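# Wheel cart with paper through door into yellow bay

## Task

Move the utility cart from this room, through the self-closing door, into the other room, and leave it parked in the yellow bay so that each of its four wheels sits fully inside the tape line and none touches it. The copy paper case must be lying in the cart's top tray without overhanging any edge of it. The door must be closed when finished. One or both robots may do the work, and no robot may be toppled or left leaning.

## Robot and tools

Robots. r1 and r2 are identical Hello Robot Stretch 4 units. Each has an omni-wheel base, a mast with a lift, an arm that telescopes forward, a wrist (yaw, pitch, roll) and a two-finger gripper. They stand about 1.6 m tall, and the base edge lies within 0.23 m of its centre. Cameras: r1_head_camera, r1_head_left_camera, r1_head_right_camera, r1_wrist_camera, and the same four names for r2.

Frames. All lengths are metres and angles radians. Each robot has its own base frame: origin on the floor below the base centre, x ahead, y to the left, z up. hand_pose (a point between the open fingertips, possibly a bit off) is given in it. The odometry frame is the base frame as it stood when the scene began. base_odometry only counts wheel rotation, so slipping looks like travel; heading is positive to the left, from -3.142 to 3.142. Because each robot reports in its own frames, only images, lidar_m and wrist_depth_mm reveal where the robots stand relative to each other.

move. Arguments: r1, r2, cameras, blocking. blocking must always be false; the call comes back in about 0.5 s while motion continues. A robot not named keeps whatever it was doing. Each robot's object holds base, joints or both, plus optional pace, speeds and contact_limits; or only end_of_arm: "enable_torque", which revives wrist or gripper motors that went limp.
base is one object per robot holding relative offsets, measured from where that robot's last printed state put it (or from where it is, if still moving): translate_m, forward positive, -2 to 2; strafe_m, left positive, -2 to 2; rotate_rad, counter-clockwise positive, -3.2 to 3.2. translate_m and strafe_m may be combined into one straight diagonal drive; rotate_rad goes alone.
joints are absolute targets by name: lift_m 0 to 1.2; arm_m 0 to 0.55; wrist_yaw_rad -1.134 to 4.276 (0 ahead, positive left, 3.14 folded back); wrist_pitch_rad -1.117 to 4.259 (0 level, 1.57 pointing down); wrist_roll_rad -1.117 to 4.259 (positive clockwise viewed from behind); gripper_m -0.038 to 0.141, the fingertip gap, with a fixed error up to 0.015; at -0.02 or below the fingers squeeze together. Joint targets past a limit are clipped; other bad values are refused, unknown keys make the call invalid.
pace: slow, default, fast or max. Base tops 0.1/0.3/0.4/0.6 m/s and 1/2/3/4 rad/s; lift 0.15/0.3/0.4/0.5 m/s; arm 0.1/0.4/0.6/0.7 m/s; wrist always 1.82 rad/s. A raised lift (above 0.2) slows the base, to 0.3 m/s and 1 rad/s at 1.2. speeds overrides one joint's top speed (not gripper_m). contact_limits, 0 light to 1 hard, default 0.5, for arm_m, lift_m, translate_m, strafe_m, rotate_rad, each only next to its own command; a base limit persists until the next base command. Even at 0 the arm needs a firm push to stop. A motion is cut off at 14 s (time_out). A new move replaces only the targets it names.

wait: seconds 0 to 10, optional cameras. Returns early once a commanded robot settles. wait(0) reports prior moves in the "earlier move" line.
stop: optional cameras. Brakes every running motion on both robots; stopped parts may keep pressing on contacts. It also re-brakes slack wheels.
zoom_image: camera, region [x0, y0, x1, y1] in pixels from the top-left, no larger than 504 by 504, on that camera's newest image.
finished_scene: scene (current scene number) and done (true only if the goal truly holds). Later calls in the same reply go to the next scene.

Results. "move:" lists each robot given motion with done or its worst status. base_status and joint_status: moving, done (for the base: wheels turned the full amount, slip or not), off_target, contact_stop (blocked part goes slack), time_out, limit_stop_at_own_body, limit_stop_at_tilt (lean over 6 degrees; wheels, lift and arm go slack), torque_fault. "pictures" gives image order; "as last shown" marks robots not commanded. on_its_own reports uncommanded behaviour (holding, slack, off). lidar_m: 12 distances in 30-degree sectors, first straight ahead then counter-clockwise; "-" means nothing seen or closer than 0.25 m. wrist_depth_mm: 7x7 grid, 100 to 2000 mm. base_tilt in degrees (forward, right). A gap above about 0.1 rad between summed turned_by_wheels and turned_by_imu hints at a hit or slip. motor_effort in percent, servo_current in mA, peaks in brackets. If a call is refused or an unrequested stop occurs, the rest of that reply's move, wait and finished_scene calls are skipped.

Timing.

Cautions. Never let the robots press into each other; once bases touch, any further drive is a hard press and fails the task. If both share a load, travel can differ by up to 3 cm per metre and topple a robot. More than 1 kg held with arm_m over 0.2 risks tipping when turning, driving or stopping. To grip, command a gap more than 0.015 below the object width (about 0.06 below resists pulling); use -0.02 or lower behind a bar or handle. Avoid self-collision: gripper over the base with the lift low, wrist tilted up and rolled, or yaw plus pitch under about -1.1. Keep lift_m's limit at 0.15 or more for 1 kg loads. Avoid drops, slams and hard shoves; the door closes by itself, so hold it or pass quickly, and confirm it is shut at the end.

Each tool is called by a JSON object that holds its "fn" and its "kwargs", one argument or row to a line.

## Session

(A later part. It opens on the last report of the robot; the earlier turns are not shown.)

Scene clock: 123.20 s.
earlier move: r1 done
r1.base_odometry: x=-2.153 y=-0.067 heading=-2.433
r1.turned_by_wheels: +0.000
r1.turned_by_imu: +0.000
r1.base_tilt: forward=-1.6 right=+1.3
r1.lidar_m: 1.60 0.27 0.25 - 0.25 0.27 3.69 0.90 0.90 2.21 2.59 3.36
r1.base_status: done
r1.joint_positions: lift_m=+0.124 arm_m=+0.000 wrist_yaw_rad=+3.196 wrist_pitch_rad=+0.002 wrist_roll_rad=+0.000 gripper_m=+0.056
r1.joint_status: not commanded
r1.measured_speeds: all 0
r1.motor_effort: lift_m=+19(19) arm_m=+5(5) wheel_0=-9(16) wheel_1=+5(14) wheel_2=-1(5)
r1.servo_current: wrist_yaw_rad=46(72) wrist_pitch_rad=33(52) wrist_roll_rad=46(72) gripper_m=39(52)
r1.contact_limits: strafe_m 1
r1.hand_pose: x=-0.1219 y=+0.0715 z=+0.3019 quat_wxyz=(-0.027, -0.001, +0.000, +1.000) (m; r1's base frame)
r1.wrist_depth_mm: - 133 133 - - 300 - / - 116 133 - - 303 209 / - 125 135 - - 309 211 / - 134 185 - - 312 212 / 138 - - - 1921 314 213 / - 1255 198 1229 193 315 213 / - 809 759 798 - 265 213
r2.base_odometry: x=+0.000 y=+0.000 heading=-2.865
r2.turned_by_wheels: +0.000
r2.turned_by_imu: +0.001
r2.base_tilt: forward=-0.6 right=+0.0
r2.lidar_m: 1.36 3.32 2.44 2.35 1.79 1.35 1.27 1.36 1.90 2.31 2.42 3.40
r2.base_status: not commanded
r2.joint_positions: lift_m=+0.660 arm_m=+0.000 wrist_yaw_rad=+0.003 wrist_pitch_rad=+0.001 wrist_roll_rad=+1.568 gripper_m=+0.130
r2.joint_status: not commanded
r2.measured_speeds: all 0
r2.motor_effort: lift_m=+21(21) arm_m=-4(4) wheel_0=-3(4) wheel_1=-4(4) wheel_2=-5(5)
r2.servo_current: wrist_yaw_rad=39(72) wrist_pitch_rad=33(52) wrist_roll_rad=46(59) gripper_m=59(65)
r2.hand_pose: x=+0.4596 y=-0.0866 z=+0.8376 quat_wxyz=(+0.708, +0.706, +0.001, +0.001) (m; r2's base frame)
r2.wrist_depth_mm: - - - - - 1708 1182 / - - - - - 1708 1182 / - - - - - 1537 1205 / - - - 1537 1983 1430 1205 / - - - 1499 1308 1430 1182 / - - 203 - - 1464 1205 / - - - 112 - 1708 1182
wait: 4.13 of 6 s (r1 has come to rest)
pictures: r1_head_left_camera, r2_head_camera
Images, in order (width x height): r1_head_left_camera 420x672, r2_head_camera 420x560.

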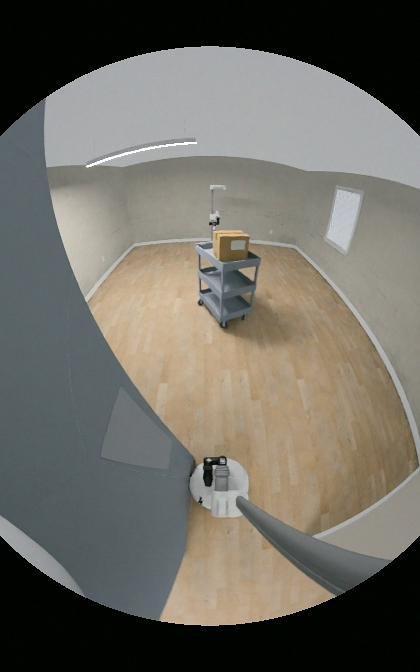

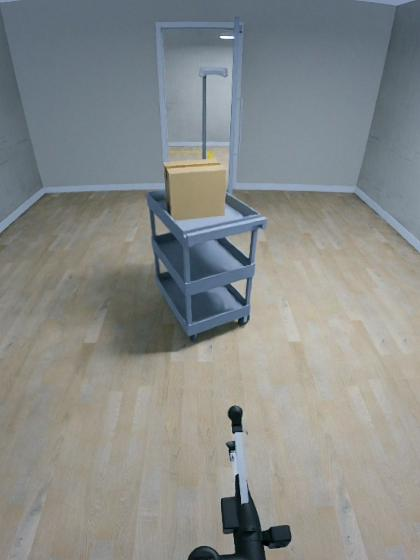

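{"fn": "move", "kwargs": {
  "r1": {"base":{"strafe_m":0.30,"translate_m":0.08},"contact_limits":{"translate_m":1},"pace":"slow"},
  "blocking": false,
  "cameras": []
}}

{"fn": "wait", "kwargs": {
  "seconds": 6,
  "cameras": ["r1_head_right_camera","r1_head_left_camera","r2_head_camera"]
}}

{"fn": "zoom_image", "kwargs": {
  "camera": "r2_head_camera",
  "region": [110, 0, 290, 360]
}}

Scene clock: 127.97 s.
move: r1 moving
r1.base_odometry: x=-2.147 y=-0.078 heading=-2.432
r1.turned_by_wheels: +0.000
r1.turned_by_imu: +0.000
r1.base_tilt: forward=-1.6 right=+1.3
r1.lidar_m: 1.61 0.26 0.25 - 0.25 0.28 3.71 0.92 0.92 2.25 2.60 3.43
r1.base_status: translate_m moving; strafe_m moving
r1.joint_positions: lift_m=+0.124 arm_m=+0.000 wrist_yaw_rad=+3.196 wrist_pitch_rad=+0.002 wrist_roll_rad=+0.000 gripper_m=+0.056
r1.joint_status: not commanded
r1.measured_speeds: translate_m=+0.013 strafe_m=+0.048 rotate_rad=+0.003 lift_m=+0.000 arm_m=+0.000 wrist_yaw_rad=+0.000 wrist_pitch_rad=+0.000 wrist_roll_rad=+0.000
r1.motor_effort: lift_m=+19(19) arm_m=+5(5) wheel_0=-10(13) wheel_1=+15(15) wheel_2=-4(4)
r1.servo_current: wrist_yaw_rad=59(65) wrist_pitch_rad=39(46) wrist_roll_rad=46(59) gripper_m=46(46)
r1.contact_limits: translate_m 1
r1.hand_pose: x=-0.1219 y=+0.0715 z=+0.3019 quat_wxyz=(-0.027, -0.001, +0.000, +1.000) (m; r1's base frame)
r1.wrist_depth_mm: - 133 133 - - 317 203 / - 116 133 - - 296 206 / - 125 135 - - 298 208 / - 134 185 - - 303 209 / 137 - - - 1661 304 210 / - 1229 198 1205 194 306 210 / - 809 759 809 549 258 210
r2: as last shown
r2.turned_by_imu: +0.000
r2.base_tilt: forward=-0.7 right=+0.1
r2.lidar_m: 1.40 3.31 2.41 2.36 1.80 1.34 1.27 1.36 1.90 2.31 2.43 3.41
r2.motor_effort: lift_m=+21(21) arm_m=-4(4) wheel_0=-3(3) wheel_1=-3(4) wheel_2=-5(5)
r2.servo_current: wrist_yaw_rad=46(52) wrist_pitch_rad=46(46) wrist_roll_rad=39(59) gripper_m=52(59)
r2.wrist_depth_mm: - - - - - 1661 1160 / - - - - - 1756 1229 / - - - - - 1499 1182 / - - - 1576 1983 1430 1205 / - - - 1537 1336 1430 1205 / - - 202 - - 1464 1205 / - - - 112 - 1708 1205
pictures: none
No camera images: "cameras" was empty.

Scene clock: 131.83 s.
earlier move: r1 done
r1.base_odometry: x=-2.019 y=-0.346 heading=-2.432
r1.turned_by_wheels: +0.000
r1.turned_by_imu: +0.031
r1.base_tilt: forward=-1.6 right=+1.3
r1.lidar_m: 1.57 2.90 0.25 0.25 - 0.25 0.39 3.81 1.13 2.75 2.87 1.66
r1.base_status: done
r1.joint_positions: lift_m=+0.124 arm_m=+0.000 wrist_yaw_rad=+3.196 wrist_pitch_rad=+0.002 wrist_roll_rad=+0.000 gripper_m=+0.056
r1.joint_status: not commanded
r1.measured_speeds: all 0
r1.motor_effort: lift_m=+19(19) arm_m=+4(5) wheel_0=-30(35) wheel_1=+30(32) wheel_2=+7(12)
r1.servo_current: wrist_yaw_rad=59(65) wrist_pitch_rad=46(52) wrist_roll_rad=59(72) gripper_m=39(46)
r1.contact_limits: translate_m 1
r1.hand_pose: x=-0.1219 y=+0.0716 z=+0.3019 quat_wxyz=(-0.027, -0.001, +0.000, +1.000) (m; r1's base frame)
r1.wrist_depth_mm: - 134 - 512 312 213 174 / - 135 134 512 315 216 175 / - 131 158 469 319 217 176 / 108 135 214 530 320 219 177 / 137 - - 535 322 220 178 / 1255 1229 198 539 195 220 178 / - 820 768 154 306 202 178
r2.base_odometry: x=+0.000 y=+0.000 heading=-2.865
r2.turned_by_wheels: +0.000
r2.turned_by_imu: +0.001
r2.base_tilt: forward=-0.7 right=+0.0
r2.lidar_m: 1.37 3.31 2.44 2.37 1.79 1.33 1.30 1.37 1.88 2.30 2.43 3.40
r2.base_status: not commanded
r2.joint_positions: lift_m=+0.660 arm_m=+0.000 wrist_yaw_rad=+0.003 wrist_pitch_rad=+0.001 wrist_roll_rad=+1.568 gripper_m=+0.130
r2.joint_status: not commanded
r2.measured_speeds: all 0
r2.motor_effort: lift_m=+21(21) arm_m=-4(4) wheel_0=-3(4) wheel_1=-4(4) wheel_2=-5(5)
r2.servo_current: wrist_yaw_rad=46(65) wrist_pitch_rad=39(46) wrist_roll_rad=46(65) gripper_m=52(59)
r2.hand_pose: x=+0.4596 y=-0.0866 z=+0.8376 quat_wxyz=(+0.708, +0.706, +0.001, +0.001) (m; r2's base frame)
r2.wrist_depth_mm: - - - - - 1661 1160 / - - - - - 1708 1182 / - - - - - 1537 1182 / - - - 1537 1983 1430 1229 / - - - 1499 1308 1397 1205 / - - 203 - - 1430 1205 / - - - 112 - 1756 1182
wait: 3.87 of 6 s (r1 has come to rest)
pictures: r1_head_left_camera, r1_head_right_camera, r2_head_camera
Images, in order (width x height): r1_head_left_camera 420x672, r1_head_right_camera 420x672, r2_head_camera 420x560.

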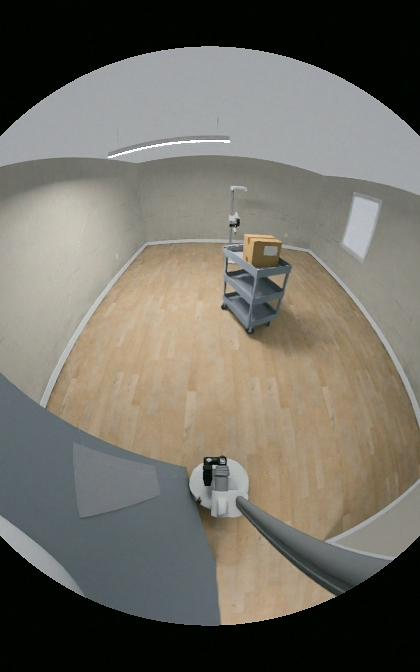

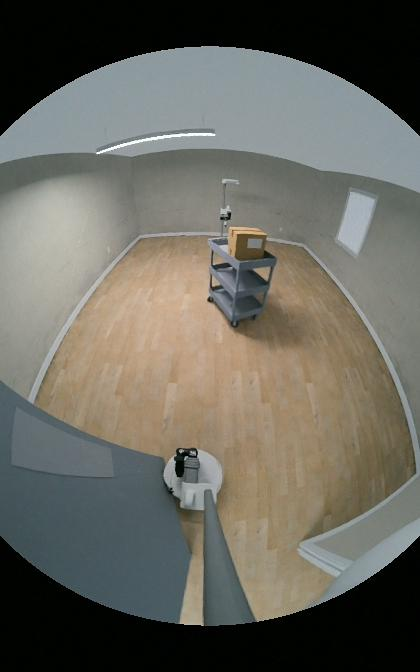

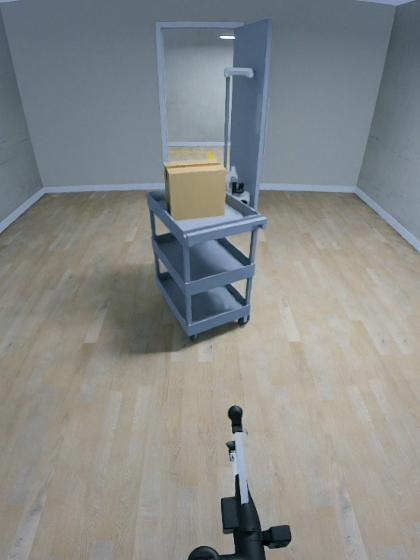

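Scaled by 1.400 from the camera's 420x560 image, which has a finer 1200x1600 frame.

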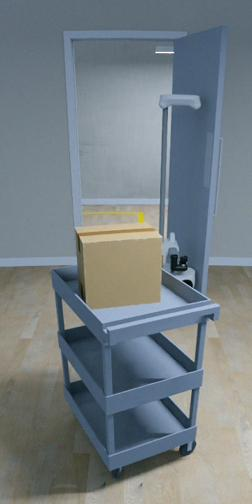

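{"fn": "move", "kwargs": {
  "r1": {"base":{"strafe_m":0.15},"contact_limits":{"strafe_m":1},"pace":"slow"},
  "blocking": false,
  "cameras": []
}}

{"fn": "wait", "kwargs": {
  "seconds": 5,
  "cameras": ["r2_head_camera"]
}}

{"fn": "zoom_image", "kwargs": {
  "camera": "r2_head_camera",
  "region": [110, 0, 290, 360]
}}

Scene clock: 138.13 s.
move: r1 moving
r1.base_odometry: x=-2.010 y=-0.357 heading=-2.431
r1.turned_by_wheels: +0.001
r1.turned_by_imu: +0.001
r1.base_tilt: forward=-1.6 right=+1.3
r1.lidar_m: 1.54 2.81 0.25 0.25 - 0.25 0.39 3.85 1.13 2.77 2.85 1.66
r1.base_status: strafe_m moving
r1.joint_positions: lift_m=+0.124 arm_m=+0.000 wrist_yaw_rad=+3.196 wrist_pitch_rad=+0.002 wrist_roll_rad=+0.000 gripper_m=+0.056
r1.joint_status: not commanded
r1.measured_speeds: translate_m=-0.001 strafe_m=+0.057 rotate_rad=+0.004 lift_m=+0.000 arm_m=+0.000 wrist_yaw_rad=+0.000 wrist_pitch_rad=+0.000 wrist_roll_rad=+0.000
r1.motor_effort: lift_m=+19(19) arm_m=+4(4) wheel_0=-29(35) wheel_1=+34(34) wheel_2=+10(11)
r1.servo_current: wrist_yaw_rad=59(65) wrist_pitch_rad=33(46) wrist_roll_rad=33(59) gripper_m=46(46)
r1.contact_limits: strafe_m 1
r1.hand_pose: x=-0.1219 y=+0.0716 z=+0.3019 quat_wxyz=(-0.027, -0.001, +0.000, +1.000) (m; r1's base frame)
r1.wrist_depth_mm: - 134 - 512 312 213 174 / - 134 135 517 315 216 174 / - 131 158 477 319 218 176 / 108 135 214 530 324 219 177 / 137 - - 535 324 220 178 / 1229 1229 198 539 194 220 179 / - 820 759 154 307 202 178
r2: as last shown
r2.turned_by_imu: +0.000
r2.base_tilt: forward=-0.7 right=+0.1
r2.lidar_m: 1.37 3.28 2.44 2.37 1.81 1.34 1.27 1.35 1.92 2.31 2.43 3.39
r2.motor_effort: lift_m=+21(21) arm_m=-4(4) wheel_0=-3(3) wheel_1=-3(4) wheel_2=-5(5)
r2.servo_current: wrist_yaw_rad=46(52) wrist_pitch_rad=39(46) wrist_roll_rad=65(65) gripper_m=52(52)
r2.wrist_depth_mm: - - - - - 1708 1182 / - - - - - 1708 1205 / - - - - - 1537 1182 / - - - 1537 1863 1464 1229 / - - - 1499 1336 1464 1229 / - - 203 - - 1397 1205 / - - - 112 - 1756 1205
pictures: none
No camera images: "cameras" was empty.

Scene clock: 140.27 s.
earlier move: r1 done
r1.base_odometry: x=-1.923 y=-0.458 heading=-2.431
r1.turned_by_wheels: +0.000
r1.turned_by_imu: +0.000
r1.base_tilt: forward=-1.6 right=+1.3
r1.lidar_m: 1.53 2.85 0.25 0.25 - 0.25 0.40 3.84 1.16 2.74 2.86 1.68
r1.base_status: done
r1.joint_positions: lift_m=+0.124 arm_m=+0.000 wrist_yaw_rad=+3.196 wrist_pitch_rad=+0.002 wrist_roll_rad=+0.000 gripper_m=+0.056
r1.joint_status: not commanded
r1.measured_speeds: all 0
r1.motor_effort: lift_m=+19(19) arm_m=+4(4) wheel_0=-31(35) wheel_1=+28(34) wheel_2=+10(12)
r1.servo_current: wrist_yaw_rad=39(65) wrist_pitch_rad=46(52) wrist_roll_rad=46(65) gripper_m=46(52)
r1.contact_limits: strafe_m 1
r1.hand_pose: x=-0.1219 y=+0.0716 z=+0.3019 quat_wxyz=(-0.027, -0.001, +0.000, +1.000) (m; r1's base frame)
r1.wrist_depth_mm: - 134 - 512 312 213 174 / - 134 134 517 315 216 175 / - 131 158 477 319 218 176 / 108 135 214 530 320 219 177 / 137 - - 535 324 220 178 / 1229 1229 198 539 194 220 178 / - 820 768 154 307 202 178
r2.base_odometry: x=+0.000 y=+0.000 heading=-2.865
r2.turned_by_wheels: +0.000
r2.turned_by_imu: +0.000
r2.base_tilt: forward=-0.7 right=+0.1
r2.lidar_m: 1.35 3.31 2.45 2.35 1.77 1.32 1.28 1.35 1.92 2.31 2.40 3.40
r2.base_status: not commanded
r2.joint_positions: lift_m=+0.660 arm_m=+0.000 wrist_yaw_rad=+0.003 wrist_pitch_rad=+0.001 wrist_roll_rad=+1.568 gripper_m=+0.130
r2.joint_status: not commanded
r2.measured_speeds: all 0
r2.motor_effort: lift_m=+21(21) arm_m=-4(4) wheel_0=-3(4) wheel_1=-4(4) wheel_2=-5(6)
r2.servo_current: wrist_yaw_rad=65(65) wrist_pitch_rad=39(52) wrist_roll_rad=52(65) gripper_m=52(59)
r2.hand_pose: x=+0.4596 y=-0.0866 z=+0.8376 quat_wxyz=(+0.708, +0.706, +0.001, +0.001) (m; r2's base frame)
r2.wrist_depth_mm: - - - - - 1708 1160 / - - - - - 1708 1182 / - - - - - 1499 1182 / - - - 1576 1921 1430 1229 / - - - 1537 1308 1464 1182 / - - 202 - - 1397 1205 / - - - 112 - 1756 1182
wait: 2.13 of 5 s (r1 has come to rest)
pictures: r2_head_camera
Images, in order (width x height): r2_head_camera 420x560.

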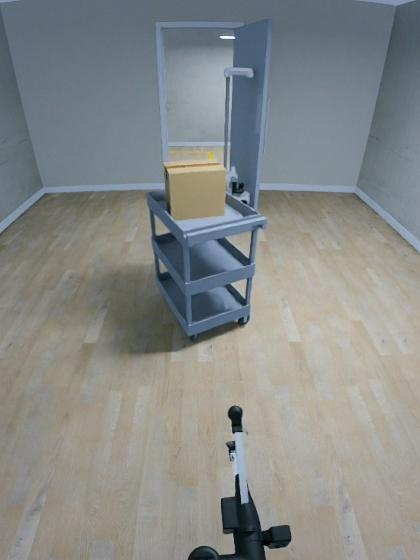

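Scaled by 1.400 from the camera's 420x560 image, which has a finer 1200x1600 frame.

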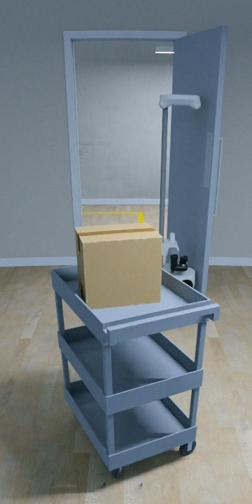

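{"fn": "move", "kwargs": {
  "r2": {"base":{"rotate_rad":0.43}},
  "blocking": false,
  "cameras": []
}}

{"fn": "wait", "kwargs": {
  "seconds": 3,
  "cameras": []
}}

{"fn": "move", "kwargs": {
  "r2": {"base":{"translate_m":0.35,"strafe_m":-0.41}},
  "blocking": false,
  "cameras": []
}}

{"fn": "wait", "kwargs": {
  "seconds": 5,
  "cameras": ["r2_head_camera","r2_wrist_camera"]
}}

Scene clock: 150.50 s.
move: r2 moving
r1: as last shown
r1.lidar_m: 1.56 2.82 0.25 0.25 - 0.25 0.38 3.85 1.12 2.78 2.86 1.64
r1.motor_effort: lift_m=+19(19) arm_m=+4(4) wheel_0=-31(31) wheel_1=+29(29) wheel_2=+10(10)
r1.servo_current: wrist_yaw_rad=59(72) wrist_pitch_rad=46(46) wrist_roll_rad=59(65) gripper_m=39(46)
r1.contact_limits: strafe_m 1
r1.wrist_depth_mm: - 135 - 508 312 213 174 / - 134 135 517 315 216 175 / - 131 158 477 320 218 176 / 108 135 215 530 322 219 177 / 137 - - 539 324 220 178 / 1229 1229 198 544 195 220 177 / - 820 759 153 307 201 178
r2.base_odometry: x=+0.000 y=+0.000 heading=-2.614
r2.turned_by_wheels: +0.251
r2.turned_by_imu: +0.244
r2.base_tilt: forward=-0.6 right=+0.0
r2.lidar_m: 1.35 2.77 2.34 2.38 1.52 1.28 1.31 1.52 2.28 2.32 2.72 1.40
r2.base_status: rotate_rad moving
r2.joint_positions: lift_m=+0.660 arm_m=+0.000 wrist_yaw_rad=+0.003 wrist_pitch_rad=+0.001 wrist_roll_rad=+1.568 gripper_m=+0.130
r2.joint_status: not commanded
r2.measured_speeds: translate_m=-0.002 strafe_m=+0.000 rotate_rad=+0.908 lift_m=+0.000 arm_m=+0.000 wrist_yaw_rad=+0.000 wrist_pitch_rad=+0.000 wrist_roll_rad=+0.000
r2.motor_effort: lift_m=+21(21) arm_m=-4(4) wheel_0=-9(11) wheel_1=-7(10) wheel_2=-8(12)
r2.servo_current: wrist_yaw_rad=52(52) wrist_pitch_rad=39(46) wrist_roll_rad=39(52) gripper_m=52(52)
r2.hand_pose: x=+0.4596 y=-0.0867 z=+0.8376 quat_wxyz=(+0.708, +0.706, +0.001, +0.001) (m; r2's base frame)
r2.wrist_depth_mm: - - - - - 1708 1182 / - - - - - 1430 1205 / - - - 1464 1863 1430 1205 / - - - - - 1756 1205 / - - - - - 1661 1205 / - - 203 - - 1430 1205 / - - - 112 - 1708 1182
pictures: none
No camera images: "cameras" was empty.

Scene clock: 151.20 s.
earlier move: r2 done
r1.base_odometry: x=-1.923 y=-0.458 heading=-2.431
r1.turned_by_wheels: +0.000
r1.turned_by_imu: +0.000
r1.base_tilt: forward=-1.6 right=+1.3
r1.lidar_m: 1.54 2.85 0.25 0.26 - 0.25 0.39 3.85 1.13 2.77 2.89 1.67
r1.base_status: not commanded
r1.joint_positions: lift_m=+0.124 arm_m=+0.000 wrist_yaw_rad=+3.196 wrist_pitch_rad=+0.002 wrist_roll_rad=+0.000 gripper_m=+0.056
r1.joint_status: not commanded
r1.measured_speeds: all 0
r1.motor_effort: lift_m=+19(19) arm_m=+4(4) wheel_0=-31(31) wheel_1=+29(29) wheel_2=+10(10)
r1.servo_current: wrist_yaw_rad=59(72) wrist_pitch_rad=39(46) wrist_roll_rad=65(65) gripper_m=39(46)
r1.contact_limits: strafe_m 1
r1.hand_pose: x=-0.1219 y=+0.0716 z=+0.3019 quat_wxyz=(-0.027, -0.001, +0.000, +1.000) (m; r1's base frame)
r1.wrist_depth_mm: - 134 - 512 312 213 174 / - 134 135 517 317 216 175 / - 131 158 477 320 218 176 / 108 135 214 525 322 219 177 / 137 - - 535 325 220 178 / 1229 1229 198 539 195 220 178 / - 820 759 154 307 202 178
r2.base_odometry: x=+0.000 y=+0.000 heading=-2.436
r2.turned_by_wheels: +0.179
r2.turned_by_imu: +0.174
r2.base_tilt: forward=-0.7 right=+0.1
r2.lidar_m: 3.71 2.51 2.35 2.01 1.38 1.26 1.30 1.75 2.31 2.38 3.10 1.37
r2.base_status: done
r2.joint_positions: lift_m=+0.660 arm_m=+0.000 wrist_yaw_rad=+0.003 wrist_pitch_rad=+0.001 wrist_roll_rad=+1.568 gripper_m=+0.130
r2.joint_status: not commanded
r2.measured_speeds: all 0
r2.motor_effort: lift_m=+21(21) arm_m=-4(4) wheel_0=-3(11) wheel_1=-2(10) wheel_2=-3(12)
r2.servo_current: wrist_yaw_rad=39(52) wrist_pitch_rad=39(46) wrist_roll_rad=33(59) gripper_m=52(59)
r2.hand_pose: x=+0.4596 y=-0.0867 z=+0.8376 quat_wxyz=(+0.708, +0.706, +0.001, +0.001) (m; r2's base frame)
r2.wrist_depth_mm: - - - 1366 1138 1098 1160 / - - - - - 1618 1182 / - - - - - 1756 1229 / - - - - - 1708 1205 / - - - - - 1708 1229 / - - 203 - - 1397 1205 / - - - 113 - 1756 1182
wait: 0.70 of 3 s (r2 has come to rest)
pictures: none
No camera images: "cameras" was empty.

Scene clock: 151.70 s.
move: r2 moving
r1: as last shown
r1.lidar_m: 1.56 2.87 0.25 0.25 - 0.25 0.38 3.87 1.15 2.75 2.86 1.68
r1.servo_current: wrist_yaw_rad=33(65) wrist_pitch_rad=39(46) wrist_roll_rad=65(65) gripper_m=33(46)
r1.contact_limits: strafe_m 1
r1.wrist_depth_mm: - 134 - 512 314 213 174 / - 134 135 517 317 216 175 / - 131 158 473 320 218 176 / 108 135 215 530 322 219 177 / 137 - - 539 324 220 178 / 1229 1229 198 539 195 220 178 / - 809 759 154 307 202 178
r2.base_odometry: x=-0.031 y=+0.005 heading=-2.436
r2.turned_by_wheels: -0.001
r2.turned_by_imu: -0.001
r2.base_tilt: forward=-0.7 right=+0.1
r2.lidar_m: 3.69 2.50 2.33 2.04 1.40 1.29 1.34 1.77 2.29 2.36 3.08 1.32
r2.base_status: translate_m moving; strafe_m moving
r2.joint_positions: lift_m=+0.660 arm_m=+0.000 wrist_yaw_rad=+0.003 wrist_pitch_rad=+0.001 wrist_roll_rad=+1.568 gripper_m=+0.130
r2.joint_status: not commanded
r2.measured_speeds: translate_m=+0.078 strafe_m=-0.094 rotate_rad=-0.006 lift_m=+0.000 arm_m=+0.000 wrist_yaw_rad=+0.000 wrist_pitch_rad=+0.000 wrist_roll_rad=+0.000
r2.motor_effort: lift_m=+21(21) arm_m=-4(4) wheel_0=+7(11) wheel_1=-7(7) wheel_2=-10(11)
r2.servo_current: wrist_yaw_rad=52(59) wrist_pitch_rad=46(46) wrist_roll_rad=52(59) gripper_m=52(59)
r2.hand_pose: x=+0.4596 y=-0.0867 z=+0.8376 quat_wxyz=(+0.708, +0.706, +0.001, +0.001) (m; r2's base frame)
r2.wrist_depth_mm: - - - 1308 1098 1078 1098 / - - - - - 1576 1182 / - - - - - 1708 1229 / - - - - - 1756 1182 / - - - - - 1618 1205 / - - 202 - - 1430 1205 / - - - 112 - 1708 1182
pictures: none
No camera images: "cameras" was empty.

Scene clock: 154.47 s.
earlier move: r2 done
r1.base_odometry: x=-1.923 y=-0.458 heading=-2.431
r1.turned_by_wheels: +0.000
r1.turned_by_imu: +0.000
r1.base_tilt: forward=-1.6 right=+1.3
r1.lidar_m: 1.55 2.83 0.25 0.26 - 0.25 0.40 3.85 1.15 2.76 2.88 1.67
r1.base_status: not commanded
r1.joint_positions: lift_m=+0.124 arm_m=+0.000 wrist_yaw_rad=+3.196 wrist_pitch_rad=+0.002 wrist_roll_rad=+0.000 gripper_m=+0.056
r1.joint_status: not commanded
r1.measured_speeds: all 0
r1.motor_effort: lift_m=+19(19) arm_m=+4(4) wheel_0=-31(31) wheel_1=+29(29) wheel_2=+10(10)
r1.servo_current: wrist_yaw_rad=59(65) wrist_pitch_rad=46(52) wrist_roll_rad=46(78) gripper_m=39(52)
r1.contact_limits: strafe_m 1
r1.hand_pose: x=-0.1219 y=+0.0716 z=+0.3019 quat_wxyz=(-0.027, -0.001, +0.000, +1.000) (m; r1's base frame)
r1.wrist_depth_mm: - 134 - 512 314 214 174 / - 134 134 517 317 216 175 / - 131 158 477 320 217 176 / 108 135 215 530 322 218 177 / 137 - - 539 324 220 178 / 1229 1229 198 544 195 221 178 / - 809 759 154 306 201 178
r2.base_odometry: x=-0.532 y=+0.085 heading=-2.436
r2.turned_by_wheels: +0.000
r2.turned_by_imu: +0.001
r2.base_tilt: forward=-0.7 right=+0.1
r2.lidar_m: 0.91 2.78 2.57 2.66 1.90 1.74 1.82 2.23 2.10 2.15 2.81 0.94
r2.base_status: done
r2.joint_positions: lift_m=+0.660 arm_m=+0.000 wrist_yaw_rad=+0.003 wrist_pitch_rad=+0.001 wrist_roll_rad=+1.568 gripper_m=+0.130
r2.joint_status: not commanded
r2.measured_speeds: all 0
r2.motor_effort: lift_m=+21(21) arm_m=-4(4) wheel_0=+2(15) wheel_1=-3(10) wheel_2=-5(12)
r2.servo_current: wrist_yaw_rad=59(59) wrist_pitch_rad=46(46) wrist_roll_rad=46(72) gripper_m=46(59)
r2.hand_pose: x=+0.4596 y=-0.0867 z=+0.8376 quat_wxyz=(+0.708, +0.706, +0.001, +0.001) (m; r2's base frame)
r2.wrist_depth_mm: - - - - - 750 - / - - 960 960 - 768 - / - - 1008 1008 - 759 - / - - - - - 1576 1182 / - - - - - 1661 1205 / - - 202 - - 1430 1229 / - - - 112 - 1708 1229
wait: 2.77 of 5 s (r2 has come to rest)
pictures: r2_head_camera, r2_wrist_camera
Images, in order (width x height): r2_head_camera 420x560, r2_wrist_camera 616x392.

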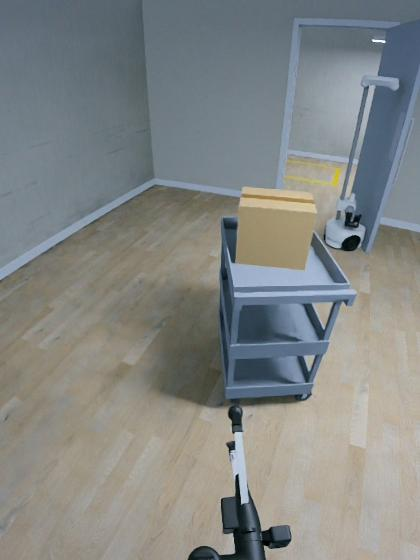

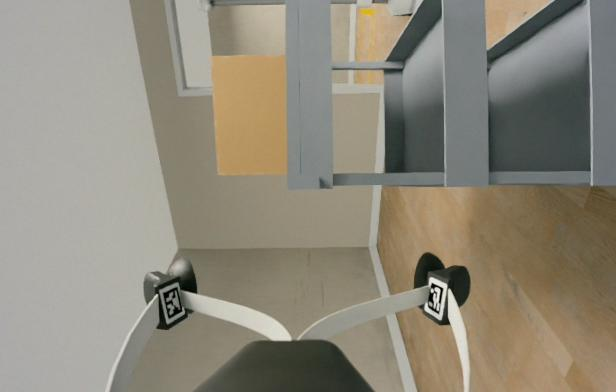

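{"fn": "move", "kwargs": {
  "r2": {"base":{"translate_m":0.3,"strafe_m":-0.21}},
  "blocking": false,
  "cameras": []
}}

{"fn": "wait", "kwargs": {
  "seconds": 5,
  "cameras": ["r2_head_camera","r2_wrist_camera"]
}}

Scene clock: 161.60 s.
move: r2 moving
r1: as last shown
r1.lidar_m: 1.55 2.82 0.25 0.25 - 0.25 0.40 3.84 1.11 2.78 2.88 1.68
r1.motor_effort: lift_m=+19(19) arm_m=+4(4) wheel_0=-30(31) wheel_1=+29(29) wheel_2=+10(10)
r1.servo_current: wrist_yaw_rad=33(52) wrist_pitch_rad=46(46) wrist_roll_rad=39(72) gripper_m=39(46)
r1.contact_limits: strafe_m 1
r1.wrist_depth_mm: - 134 - 512 312 213 174 / - 134 134 517 315 216 175 / - 131 158 473 319 218 176 / 108 135 215 530 322 219 177 / 137 - - 535 324 220 178 / 1229 1229 198 539 195 220 178 / - 820 759 154 307 201 178
r2.base_odometry: x=-0.567 y=+0.082 heading=-2.436
r2.turned_by_wheels: +0.000
r2.turned_by_imu: +0.000
r2.base_tilt: forward=-0.7 right=+0.0
r2.lidar_m: 0.87 2.77 2.56 2.68 1.94 1.81 1.87 2.23 2.08 2.13 2.83 0.89
r2.base_status: translate_m moving; strafe_m moving
r2.joint_positions: lift_m=+0.660 arm_m=+0.000 wrist_yaw_rad=+0.003 wrist_pitch_rad=+0.001 wrist_roll_rad=+1.568 gripper_m=+0.130
r2.joint_status: not commanded
r2.measured_speeds: translate_m=+0.110 strafe_m=-0.077 rotate_rad=+0.004 lift_m=+0.000 arm_m=+0.000 wrist_yaw_rad=+0.000 wrist_pitch_rad=+0.000 wrist_roll_rad=+0.000
r2.motor_effort: lift_m=+21(21) arm_m=-4(4) wheel_0=+11(14) wheel_1=-4(6) wheel_2=-13(13)
r2.servo_current: wrist_yaw_rad=39(52) wrist_pitch_rad=39(46) wrist_roll_rad=52(52) gripper_m=52(52)
r2.hand_pose: x=+0.4596 y=-0.0867 z=+0.8376 quat_wxyz=(+0.708, +0.706, +0.001, +0.001) (m; r2's base frame)
r2.wrist_depth_mm: - - - - - 732 - / - - 960 946 - 732 - / - - 991 976 - - - / - - - - - 1661 1182 / - - - - - 1661 1205 / - - 203 - - 1397 1182 / - - - 112 - 1708 1160
pictures: none
No camera images: "cameras" was empty.

Scene clock: 163.70 s.
earlier move: r2 done
r1.base_odometry: x=-1.923 y=-0.458 heading=-2.431
r1.turned_by_wheels: +0.000
r1.turned_by_imu: +0.000
r1.base_tilt: forward=-1.6 right=+1.3
r1.lidar_m: 1.58 2.88 0.25 0.26 - 0.25 0.36 3.86 1.14 2.78 2.87 1.67
r1.base_status: not commanded
r1.joint_positions: lift_m=+0.124 arm_m=+0.000 wrist_yaw_rad=+3.196 wrist_pitch_rad=+0.002 wrist_roll_rad=+0.000 gripper_m=+0.056
r1.joint_status: not commanded
r1.measured_speeds: all 0
r1.motor_effort: lift_m=+19(19) arm_m=+4(4) wheel_0=-30(31) wheel_1=+29(29) wheel_2=+10(10)
r1.servo_current: wrist_yaw_rad=46(72) wrist_pitch_rad=46(46) wrist_roll_rad=46(72) gripper_m=33(46)
r1.contact_limits: strafe_m 1
r1.hand_pose: x=-0.1219 y=+0.0716 z=+0.3019 quat_wxyz=(-0.027, -0.001, +0.000, +1.000) (m; r1's base frame)
r1.wrist_depth_mm: - 134 - 512 312 213 173 / - 134 134 517 317 216 175 / - 131 158 477 320 217 176 / 108 135 214 530 322 220 177 / 137 - - 539 325 221 178 / 1205 1229 198 539 195 221 178 / - 809 759 154 307 202 178
r2.base_odometry: x=-0.897 y=+0.051 heading=-2.436
r2.turned_by_wheels: +0.000
r2.turned_by_imu: +0.001
r2.base_tilt: forward=-0.6 right=+0.0
r2.lidar_m: 0.59 2.82 2.60 2.67 2.27 2.12 2.19 2.18 2.02 2.09 2.73 0.63
r2.base_status: done
r2.joint_positions: lift_m=+0.660 arm_m=+0.000 wrist_yaw_rad=+0.003 wrist_pitch_rad=+0.001 wrist_roll_rad=+1.568 gripper_m=+0.130
r2.joint_status: not commanded
r2.measured_speeds: all 0
r2.motor_effort: lift_m=+21(21) arm_m=-4(4) wheel_0=+3(15) wheel_1=-3(7) wheel_2=-4(13)
r2.servo_current: wrist_yaw_rad=52(52) wrist_pitch_rad=46(46) wrist_roll_rad=39(59) gripper_m=52(59)
r2.hand_pose: x=+0.4596 y=-0.0867 z=+0.8377 quat_wxyz=(+0.708, +0.706, +0.001, +0.001) (m; r2's base frame)
r2.wrist_depth_mm: - - - 452 - 1983 - / - - - 459 - - 455 / - - 668 455 - - 455 / - - 699 455 - - 459 / - - 715 462 - - 459 / - - 203 462 477 469 466 / - - - 112 - 1756 1138
wait: 2.10 of 5 s (r2 has come to rest)
pictures: r2_head_camera, r2_wrist_camera
Images, in order (width x height): r2_head_camera 420x560, r2_wrist_camera 616x392.

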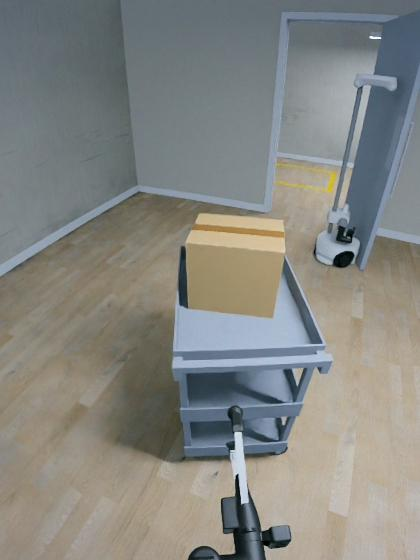

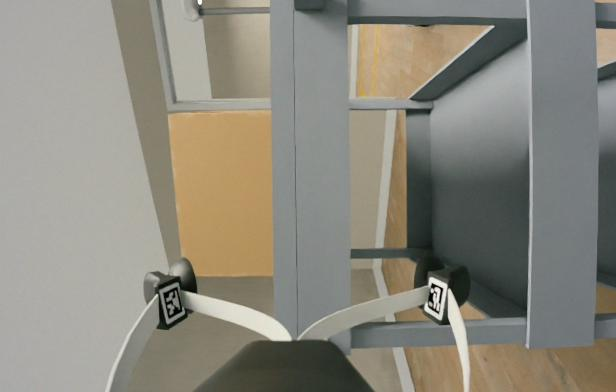

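{"fn": "move", "kwargs": {
  "blocking": false,
  "cameras": ["r2_head_camera","r2_wrist_camera"]
}}

Scene clock: 180.87 s.
r1.base_odometry: x=-1.923 y=-0.458 heading=-2.431
r1.turned_by_wheels: +0.000
r1.turned_by_imu: +0.000
r1.base_tilt: forward=-1.6 right=+1.3
r1.lidar_m: 1.55 2.89 0.25 0.25 - 0.25 0.38 3.85 1.15 2.78 2.87 1.65
r1.base_status: not commanded
r1.joint_positions: lift_m=+0.124 arm_m=+0.000 wrist_yaw_rad=+3.196 wrist_pitch_rad=+0.002 wrist_roll_rad=+0.000 gripper_m=+0.056
r1.joint_status: not commanded
r1.measured_speeds: all 0
r1.motor_effort: lift_m=+19(19) arm_m=+4(4) wheel_0=-31(31) wheel_1=+29(29) wheel_2=+10(10)
r1.servo_current: wrist_yaw_rad=46(72) wrist_pitch_rad=39(46) wrist_roll_rad=46(72) gripper_m=39(46)
r1.contact_limits: strafe_m 1
r1.hand_pose: x=-0.1219 y=+0.0716 z=+0.3019 quat_wxyz=(-0.027, -0.001, +0.000, +1.000) (m; r1's base frame)
r1.wrist_depth_mm: - 134 - 508 312 214 173 / - 134 134 512 315 216 175 / - 131 158 473 320 217 176 / 108 135 215 530 322 219 177 / 137 - - 535 324 220 178 / 1229 1255 198 544 195 220 178 / - 809 768 154 307 201 178
r2.base_odometry: x=-0.897 y=+0.051 heading=-2.436
r2.turned_by_wheels: +0.000
r2.turned_by_imu: +0.000
r2.base_tilt: forward=-0.7 right=+0.0
r2.lidar_m: 0.58 2.79 2.63 2.71 2.28 2.12 2.19 2.18 2.05 2.08 2.74 0.65
r2.base_status: done
r2.joint_positions: lift_m=+0.660 arm_m=+0.000 wrist_yaw_rad=+0.003 wrist_pitch_rad=+0.001 wrist_roll_rad=+1.568 gripper_m=+0.130
r2.joint_status: not commanded
r2.measured_speeds: all 0
r2.motor_effort: lift_m=+21(21) arm_m=-4(4) wheel_0=+3(15) wheel_1=-4(7) wheel_2=-4(13)
r2.servo_current: wrist_yaw_rad=59(52) wrist_pitch_rad=39(46) wrist_roll_rad=46(59) gripper_m=52(59)
r2.hand_pose: x=+0.4596 y=-0.0867 z=+0.8377 quat_wxyz=(+0.708, +0.706, +0.001, +0.001) (m; r2's base frame)
r2.wrist_depth_mm: - - - 455 - - - / - - - 455 - - 459 / - - 661 459 - - 462 / - - 699 462 - - 459 / - - 715 462 - - 462 / - - 202 462 473 477 466 / - - - 112 - 1756 1138
pictures: r2_head_camera, r2_wrist_camera
Images, in order (width x height): r2_head_camera 420x560, r2_wrist_camera 616x392.

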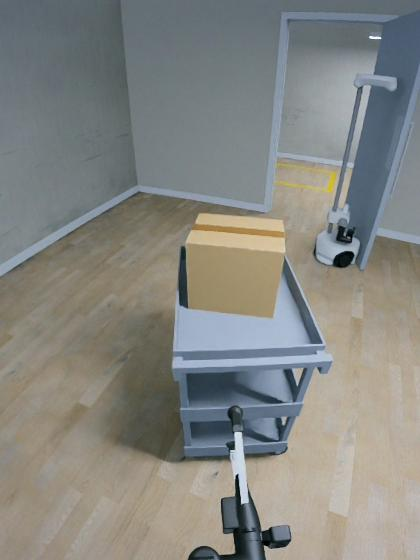

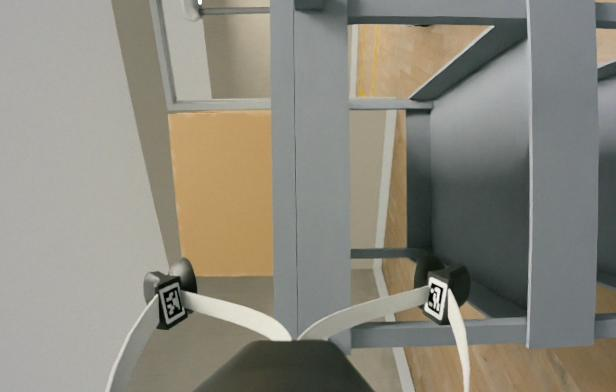

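{"fn": "move", "kwargs": {
  "blocking": false,
  "cameras": [],
  "r2": {"base":{"translate_m":0.2,"strafe_m":-0.06},"pace":"slow","contact_limits":{"translate_m":0.3}}
}}

{"fn": "wait", "kwargs": {
  "seconds": 4,
  "cameras": ["r2_head_camera"]
}}

Scene clock: 189.47 s.
move: r2 moving
r1: as last shown
r1.lidar_m: 1.55 2.84 0.25 0.25 - 0.25 0.38 3.81 1.14 2.76 2.88 1.68
r1.servo_current: wrist_yaw_rad=39(52) wrist_pitch_rad=39(46) wrist_roll_rad=39(59) gripper_m=39(46)
r1.contact_limits: strafe_m 1
r1.wrist_depth_mm: - 134 - 512 312 213 174 / - 134 135 517 317 216 175 / - 131 158 477 320 217 176 / 108 135 213 530 322 220 177 / 137 - - 535 324 220 178 / 1229 1229 198 544 194 220 178 / - 820 759 154 306 202 178
r2.base_odometry: x=-0.909 y=+0.046 heading=-2.436
r2.turned_by_wheels: +0.000
r2.turned_by_imu: +0.001
r2.base_tilt: forward=-0.7 right=+0.1
r2.lidar_m: 0.56 2.81 2.60 2.68 2.30 2.14 2.21 2.18 2.03 2.07 2.73 0.63
r2.base_status: translate_m moving; strafe_m moving
r2.joint_positions: lift_m=+0.660 arm_m=+0.000 wrist_yaw_rad=+0.003 wrist_pitch_rad=+0.001 wrist_roll_rad=+1.568 gripper_m=+0.130
r2.joint_status: not commanded
r2.measured_speeds: translate_m=+0.048 strafe_m=-0.014 rotate_rad=+0.000 lift_m=+0.000 arm_m=+0.000 wrist_yaw_rad=+0.000 wrist_pitch_rad=+0.000 wrist_roll_rad=+0.000
r2.motor_effort: lift_m=+21(21) arm_m=-4(4) wheel_0=+9(9) wheel_1=+8(8) wheel_2=-10(10)
r2.servo_current: wrist_yaw_rad=52(59) wrist_pitch_rad=39(46) wrist_roll_rad=59(59) gripper_m=52(52)
r2.contact_limits: translate_m 0.3
r2.hand_pose: x=+0.4596 y=-0.0867 z=+0.8377 quat_wxyz=(+0.708, +0.706, +0.001, +0.001) (m; r2's base frame)
r2.wrist_depth_mm: - - - 442 - - - / - - - 442 - - 445 / - - 654 445 - - 445 / - - 676 452 - - 452 / - - 699 452 - - 452 / - - 202 452 473 459 455 / - - - 112 459 1756 1138
pictures: none
No camera images: "cameras" was empty.

Scene clock: 192.30 s.
earlier move: r2 done
r1.base_odometry: x=-1.923 y=-0.458 heading=-2.431
r1.turned_by_wheels: +0.000
r1.turned_by_imu: +0.000
r1.base_tilt: forward=-1.5 right=+1.3
r1.lidar_m: 1.56 2.85 0.25 0.25 - 0.25 0.38 3.85 1.14 2.77 2.87 1.65
r1.base_status: not commanded
r1.joint_positions: lift_m=+0.124 arm_m=+0.000 wrist_yaw_rad=+3.196 wrist_pitch_rad=+0.002 wrist_roll_rad=+0.000 gripper_m=+0.056
r1.joint_status: not commanded
r1.measured_speeds: all 0
r1.motor_effort: lift_m=+19(19) arm_m=+4(4) wheel_0=-31(32) wheel_1=+29(29) wheel_2=+10(10)
r1.servo_current: wrist_yaw_rad=33(72) wrist_pitch_rad=39(52) wrist_roll_rad=52(65) gripper_m=46(46)
r1.contact_limits: strafe_m 1
r1.hand_pose: x=-0.1219 y=+0.0716 z=+0.3019 quat_wxyz=(-0.027, -0.001, +0.000, +1.000) (m; r1's base frame)
r1.wrist_depth_mm: - 134 - 512 312 213 174 / - 134 135 517 317 216 175 / - 131 158 473 319 217 176 / 108 135 215 530 324 219 177 / 137 - - 535 322 220 178 / 1229 1205 198 544 195 220 178 / - 798 759 154 307 201 178
r2.base_odometry: x=-1.088 y=-0.033 heading=-2.436
r2.turned_by_wheels: +0.000
r2.turned_by_imu: +0.000
r2.base_tilt: forward=-0.7 right=+0.1
r2.lidar_m: 0.41 0.43 2.61 2.65 2.48 2.34 2.38 2.20 2.07 2.12 2.80 0.45
r2.base_status: done
r2.joint_positions: lift_m=+0.660 arm_m=+0.000 wrist_yaw_rad=+0.003 wrist_pitch_rad=+0.001 wrist_roll_rad=+1.568 gripper_m=+0.130
r2.joint_status: not commanded
r2.measured_speeds: all 0
r2.motor_effort: lift_m=+21(21) arm_m=-4(4) wheel_0=+3(11) wheel_1=+3(8) wheel_2=-5(11)
r2.servo_current: wrist_yaw_rad=46(59) wrist_pitch_rad=46(46) wrist_roll_rad=52(59) gripper_m=59(59)
r2.contact_limits: translate_m 0.3
r2.hand_pose: x=+0.4596 y=-0.0867 z=+0.8377 quat_wxyz=(+0.708, +0.706, +0.001, +0.001) (m; r2's base frame)
r2.wrist_depth_mm: - - - 256 - 1708 - / - - - 255 - 1983 - / - 517 459 257 258 - - / - 477 473 259 - - - / - 500 484 262 260 - - / - - 200 262 262 - - / - - - 112 - 1863 -
wait: 2.83 of 4 s (r2 has come to rest)
pictures: r2_head_camera
Images, in order (width x height): r2_head_camera 420x560.

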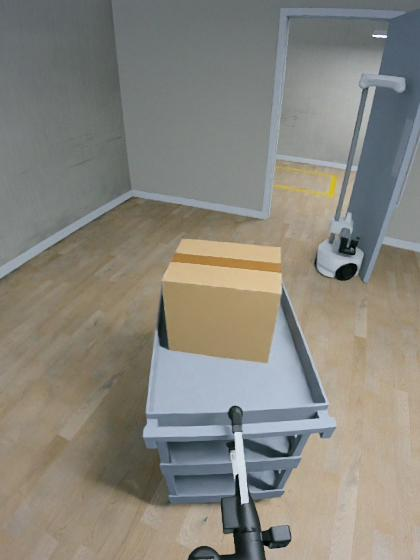

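{"fn": "move", "kwargs": {
  "blocking": false,
  "cameras": [],
  "r2": {"base":{"translate_m":0.02},"joints":{"gripper_m":-0.03},"pace":"slow","contact_limits":{"translate_m":0.3}}
}}

{"fn": "wait", "kwargs": {
  "seconds": 3,
  "cameras": []
}}

{"fn": "wait", "kwargs": {
  "seconds": 1,
  "cameras": []
}}

{"fn": "move", "kwargs": {
  "blocking": false,
  "cameras": [],
  "r2": {"base":{"strafe_m":0.3},"pace":"slow"}
}}

{"fn": "wait", "kwargs": {
  "seconds": 6,
  "cameras": ["r2_head_camera"]
}}

Scene clock: 203.13 s.
move: r2 moving
r1: as last shown
r1.base_tilt: forward=-1.6 right=+1.3
r1.lidar_m: 1.56 2.84 0.25 0.25 - 0.25 0.40 3.88 1.12 2.76 2.83 1.67
r1.motor_effort: lift_m=+19(19) arm_m=+4(4) wheel_0=-31(31) wheel_1=+29(29) wheel_2=+10(10)
r1.servo_current: wrist_yaw_rad=46(65) wrist_pitch_rad=39(46) wrist_roll_rad=46(59) gripper_m=46(46)
r1.contact_limits: strafe_m 1
r1.wrist_depth_mm: - 134 - 512 312 214 174 / - 134 135 517 317 216 175 / - 131 158 477 320 217 176 / 108 135 214 530 322 218 177 / 137 - - 535 324 220 178 / 1229 1255 198 539 195 220 178 / - 809 768 153 307 202 178
r2.base_odometry: x=-1.097 y=-0.041 heading=-2.436
r2.turned_by_wheels: +0.000
r2.turned_by_imu: +0.001
r2.base_tilt: forward=-0.6 right=+0.1
r2.lidar_m: 0.38 0.44 2.56 2.61 2.50 2.34 2.40 2.22 2.08 2.13 2.77 0.44
r2.base_status: translate_m moving
r2.joint_positions: lift_m=+0.660 arm_m=+0.000 wrist_yaw_rad=+0.003 wrist_pitch_rad=+0.001 wrist_roll_rad=+1.568 gripper_m=+0.123
r2.joint_status: gripper_m moving
r2.measured_speeds: translate_m=+0.043 strafe_m=+0.000 rotate_rad=+0.003 lift_m=+0.000 arm_m=+0.000 wrist_yaw_rad=+0.000 wrist_pitch_rad=+0.000 wrist_roll_rad=+0.000
r2.motor_effort: lift_m=+21(21) arm_m=-4(4) wheel_0=+8(8) wheel_1=+7(7) wheel_2=-9(9)
r2.servo_current: wrist_yaw_rad=46(52) wrist_pitch_rad=46(46) wrist_roll_rad=39(52) gripper_m=85(85)
r2.contact_limits: translate_m 0.3
r2.hand_pose: x=+0.4596 y=-0.0867 z=+0.8377 quat_wxyz=(+0.708, +0.706, +0.001, +0.001) (m; r2's base frame)
r2.wrist_depth_mm: - - - 246 245 1708 - / - - - 246 245 - - / - 462 449 247 247 - - / - 469 459 248 249 - - / - 488 477 249 249 - - / - 512 190 251 252 182 - / - - 521 112 - 1921 -
pictures: none
No camera images: "cameras" was empty.

Scene clock: 206.13 s.
earlier move: r2 moving
r1.base_odometry: x=-1.923 y=-0.458 heading=-2.431
r1.turned_by_wheels: +0.000
r1.turned_by_imu: +0.000
r1.base_tilt: forward=-1.6 right=+1.3
r1.lidar_m: 1.54 2.84 0.25 0.25 - 0.25 0.38 3.84 1.13 2.79 2.86 1.70
r1.base_status: not commanded
r1.joint_positions: lift_m=+0.124 arm_m=+0.000 wrist_yaw_rad=+3.196 wrist_pitch_rad=+0.002 wrist_roll_rad=+0.000 gripper_m=+0.056
r1.joint_status: not commanded
r1.measured_speeds: all 0
r1.motor_effort: lift_m=+19(19) arm_m=+4(4) wheel_0=-31(31) wheel_1=+29(29) wheel_2=+10(10)
r1.servo_current: wrist_yaw_rad=33(65) wrist_pitch_rad=46(52) wrist_roll_rad=33(72) gripper_m=39(52)
r1.contact_limits: strafe_m 1
r1.hand_pose: x=-0.1219 y=+0.0716 z=+0.3019 quat_wxyz=(-0.027, -0.001, +0.000, +1.000) (m; r1's base frame)
r1.wrist_depth_mm: - 135 - 517 312 213 174 / - 134 135 517 315 216 175 / - 131 158 473 320 217 176 / 108 135 214 535 322 219 177 / 137 - - 535 324 220 178 / 1229 1229 198 539 195 220 178 / - 809 759 154 307 202 178
r2.base_odometry: x=-1.103 y=-0.046 heading=-2.436
r2.turned_by_wheels: +0.000
r2.turned_by_imu: +0.000
r2.base_tilt: forward=-0.7 right=+0.1
r2.lidar_m: 0.38 0.43 2.59 2.61 2.51 2.37 2.43 2.24 2.09 2.13 2.76 0.42
r2.base_status: done
r2.joint_positions: lift_m=+0.660 arm_m=+0.000 wrist_yaw_rad=+0.003 wrist_pitch_rad=+0.002 wrist_roll_rad=+1.568 gripper_m=+0.041
r2.joint_status: gripper_m moving
r2.measured_speeds: translate_m=+0.000 strafe_m=+0.000 rotate_rad=+0.000 lift_m=+0.000 arm_m=+0.000 wrist_yaw_rad=-0.001 wrist_pitch_rad=+0.000 wrist_roll_rad=+0.000
r2.motor_effort: lift_m=+21(21) arm_m=-4(4) wheel_0=+4(8) wheel_1=+4(7) wheel_2=-6(9)
r2.servo_current: wrist_yaw_rad=33(59) wrist_pitch_rad=39(46) wrist_roll_rad=33(59) gripper_m=176(195)
r2.contact_limits: translate_m 0.3
r2.hand_pose: x=+0.4595 y=-0.0867 z=+0.8374 quat_wxyz=(+0.708, +0.706, +0.002, +0.000) (m; r2's base frame)
r2.wrist_depth_mm: - - - 239 - 1661 - / - - - 239 - 1983 - / - 442 436 240 240 - - / - 455 452 241 241 - - / - 477 462 242 241 - - / - 492 184 243 190 - - / - - - 112 - 1983 -
wait: 3.00 s; no rest
pictures: none
No camera images: "cameras" was empty.

Scene clock: 207.13 s.
earlier move: r2 moving
r1.base_odometry: x=-1.923 y=-0.458 heading=-2.431
r1.turned_by_wheels: +0.000
r1.turned_by_imu: +0.000
r1.base_tilt: forward=-1.6 right=+1.3
r1.lidar_m: 1.55 2.83 0.25 0.25 - 0.25 0.35 3.84 1.12 2.76 2.88 1.67
r1.base_status: not commanded
r1.joint_positions: lift_m=+0.124 arm_m=+0.000 wrist_yaw_rad=+3.196 wrist_pitch_rad=+0.002 wrist_roll_rad=+0.000 gripper_m=+0.056
r1.joint_status: not commanded
r1.measured_speeds: all 0
r1.motor_effort: lift_m=+19(19) arm_m=+4(4) wheel_0=-31(31) wheel_1=+29(29) wheel_2=+10(10)
r1.servo_current: wrist_yaw_rad=72(72) wrist_pitch_rad=39(52) wrist_roll_rad=46(72) gripper_m=46(52)
r1.contact_limits: strafe_m 1
r1.hand_pose: x=-0.1219 y=+0.0716 z=+0.3019 quat_wxyz=(-0.027, -0.001, +0.000, +1.000) (m; r1's base frame)
r1.wrist_depth_mm: - 134 - 512 312 214 174 / - 134 134 517 314 216 174 / - 131 158 477 319 218 176 / 108 135 215 535 322 219 177 / 137 - - 539 324 220 178 / 1229 1229 198 544 195 220 178 / - 809 759 154 307 202 178
r2.base_odometry: x=-1.103 y=-0.046 heading=-2.436
r2.turned_by_wheels: +0.000
r2.turned_by_imu: +0.000
r2.base_tilt: forward=-0.7 right=+0.1
r2.lidar_m: 0.40 0.41 2.57 2.64 2.51 2.34 2.42 2.21 2.08 2.13 2.79 0.44
r2.base_status: done
r2.joint_positions: lift_m=+0.660 arm_m=+0.000 wrist_yaw_rad=+0.000 wrist_pitch_rad=-0.004 wrist_roll_rad=+1.568 gripper_m=+0.009
r2.joint_status: gripper_m moving
r2.measured_speeds: translate_m=+0.000 strafe_m=+0.000 rotate_rad=+0.000 lift_m=+0.000 arm_m=+0.000 wrist_yaw_rad=+0.000 wrist_pitch_rad=-0.005 wrist_roll_rad=+0.000
r2.motor_effort: lift_m=+17(21) arm_m=+5(6) wheel_0=+2(8) wheel_1=+1(7) wheel_2=-6(9)
r2.servo_current: wrist_yaw_rad=46(59) wrist_pitch_rad=52(52) wrist_roll_rad=46(59) gripper_m=143(195)
r2.contact_limits: translate_m 0.3
r2.hand_pose: x=+0.4592 y=-0.0874 z=+0.8394 quat_wxyz=(+0.708, +0.706, -0.001, +0.001) (m; r2's base frame)
r2.wrist_depth_mm: - - - 179 237 1863 1308 / - - - 239 238 - - / - - 449 181 239 - - / - 473 459 239 239 - - / - - 477 182 239 - - / - - 186 182 184 - - / - - 517 112 241 - 535
wait: 1.00 s; no rest
pictures: none
No camera images: "cameras" was empty.

Scene clock: 207.63 s.
earlier move: r2 moving
move: r2 moving
r1: as last shown
r1.lidar_m: 1.56 2.84 0.25 0.25 - 0.25 0.40 3.86 1.13 2.77 2.88 1.64
r1.motor_effort: lift_m=+19(19) arm_m=+4(4) wheel_0=-30(31) wheel_1=+29(29) wheel_2=+10(10)
r1.servo_current: wrist_yaw_rad=46(72) wrist_pitch_rad=39(46) wrist_roll_rad=46(52) gripper_m=46(46)
r1.contact_limits: strafe_m 1
r1.wrist_depth_mm: - 134 - 512 314 213 174 / - 135 135 517 315 216 175 / - 131 158 477 320 218 176 / 108 135 215 530 322 220 177 / 137 - - 539 324 220 178 / 1229 1229 198 544 195 220 178 / - 820 759 154 306 202 178
r2.base_odometry: x=-1.094 y=-0.057 heading=-2.437
r2.turned_by_wheels: +0.000
r2.turned_by_imu: -0.001
r2.base_tilt: forward=-0.6 right=+0.1
r2.lidar_m: 0.37 0.42 2.57 2.62 2.49 2.34 2.41 2.22 2.09 2.14 2.79 0.41
r2.base_status: strafe_m moving
r2.joint_positions: lift_m=+0.660 arm_m=+0.000 wrist_yaw_rad=+0.000 wrist_pitch_rad=-0.004 wrist_roll_rad=+1.569 gripper_m=-0.009
r2.joint_status: gripper_m moving
r2.measured_speeds: translate_m=+0.000 strafe_m=+0.056 rotate_rad=-0.002 lift_m=+0.000 arm_m=+0.000 wrist_yaw_rad=-0.014 wrist_pitch_rad=+0.000 wrist_roll_rad=+0.000
r2.motor_effort: lift_m=+17(18) arm_m=+5(5) wheel_0=-11(13) wheel_1=+7(8) wheel_2=+0(5)
r2.servo_current: wrist_yaw_rad=46(59) wrist_pitch_rad=46(52) wrist_roll_rad=52(52) gripper_m=150(163)
r2.hand_pose: x=+0.4592 y=-0.0876 z=+0.8394 quat_wxyz=(+0.708, +0.706, -0.002, +0.001) (m; r2's base frame)
r2.wrist_depth_mm: - - - 174 232 1808 - / - - - 233 233 - - / - - 445 176 234 - - / - 466 459 235 234 - - / - - 473 201 235 - - / - - 184 178 183 732 - / - - 512 112 236 - 530
pictures: none
No camera images: "cameras" was empty.

Scene clock: 211.27 s.
earlier move: r2 done
r1.base_odometry: x=-1.923 y=-0.458 heading=-2.431
r1.turned_by_wheels: +0.000
r1.turned_by_imu: +0.000
r1.base_tilt: forward=-1.6 right=+1.3
r1.lidar_m: 1.72 2.85 0.25 0.25 - 0.25 0.38 3.84 1.14 2.77 2.89 1.76
r1.base_status: not commanded
r1.joint_positions: lift_m=+0.124 arm_m=+0.000 wrist_yaw_rad=+3.196 wrist_pitch_rad=+0.002 wrist_roll_rad=+0.000 gripper_m=+0.056
r1.joint_status: not commanded
r1.measured_speeds: all 0
r1.motor_effort: lift_m=+19(19) arm_m=+4(4) wheel_0=-31(31) wheel_1=+29(29) wheel_2=+10(10)
r1.servo_current: wrist_yaw_rad=72(72) wrist_pitch_rad=46(52) wrist_roll_rad=46(72) gripper_m=46(46)
r1.contact_limits: strafe_m 1
r1.hand_pose: x=-0.1219 y=+0.0716 z=+0.3019 quat_wxyz=(-0.027, -0.001, +0.000, +1.000) (m; r1's base frame)
r1.wrist_depth_mm: - 134 - 512 312 214 174 / - 135 135 512 315 216 175 / - 131 158 477 320 218 176 / 108 135 214 530 322 220 177 / 137 - - 539 324 220 178 / 1229 1229 198 544 194 220 178 / - 820 759 154 307 202 178
r2.base_odometry: x=-0.908 y=-0.274 heading=-2.437
r2.turned_by_wheels: +0.000
r2.turned_by_imu: +0.000
r2.base_tilt: forward=-0.7 right=+0.1
r2.lidar_m: 0.40 2.53 2.30 2.37 2.36 2.24 2.29 2.51 2.34 2.38 0.43 0.36
r2.base_status: done
r2.joint_positions: lift_m=+0.660 arm_m=+0.000 wrist_yaw_rad=-0.007 wrist_pitch_rad=-0.004 wrist_roll_rad=+1.569 gripper_m=-0.029
r2.joint_status: all done
r2.measured_speeds: all 0
r2.motor_effort: lift_m=+17(18) arm_m=+5(5) wheel_0=-7(17) wheel_1=+3(8) wheel_2=-1(5)
r2.servo_current: wrist_yaw_rad=52(72) wrist_pitch_rad=46(52) wrist_roll_rad=52(59) gripper_m=91(182)
r2.hand_pose: x=+0.4587 y=-0.0893 z=+0.8394 quat_wxyz=(+0.708, +0.706, -0.004, -0.001) (m; r2's base frame)
r2.wrist_depth_mm: - 362 116 167 167 - - / - 392 370 177 177 - - / - 439 421 189 189 - - / - - 462 144 206 750 - / - - 539 153 222 1921 539 / - - 181 170 180 1708 488 / - - - 112 - 1756 1255
wait: 3.63 of 6 s (r2 has come to rest)
pictures: r2_head_camera
Images, in order (width x height): r2_head_camera 420x560.

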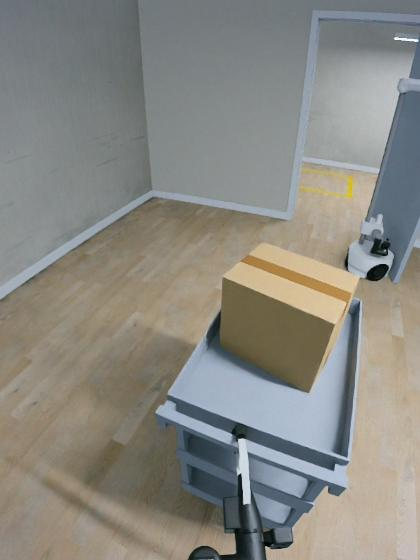

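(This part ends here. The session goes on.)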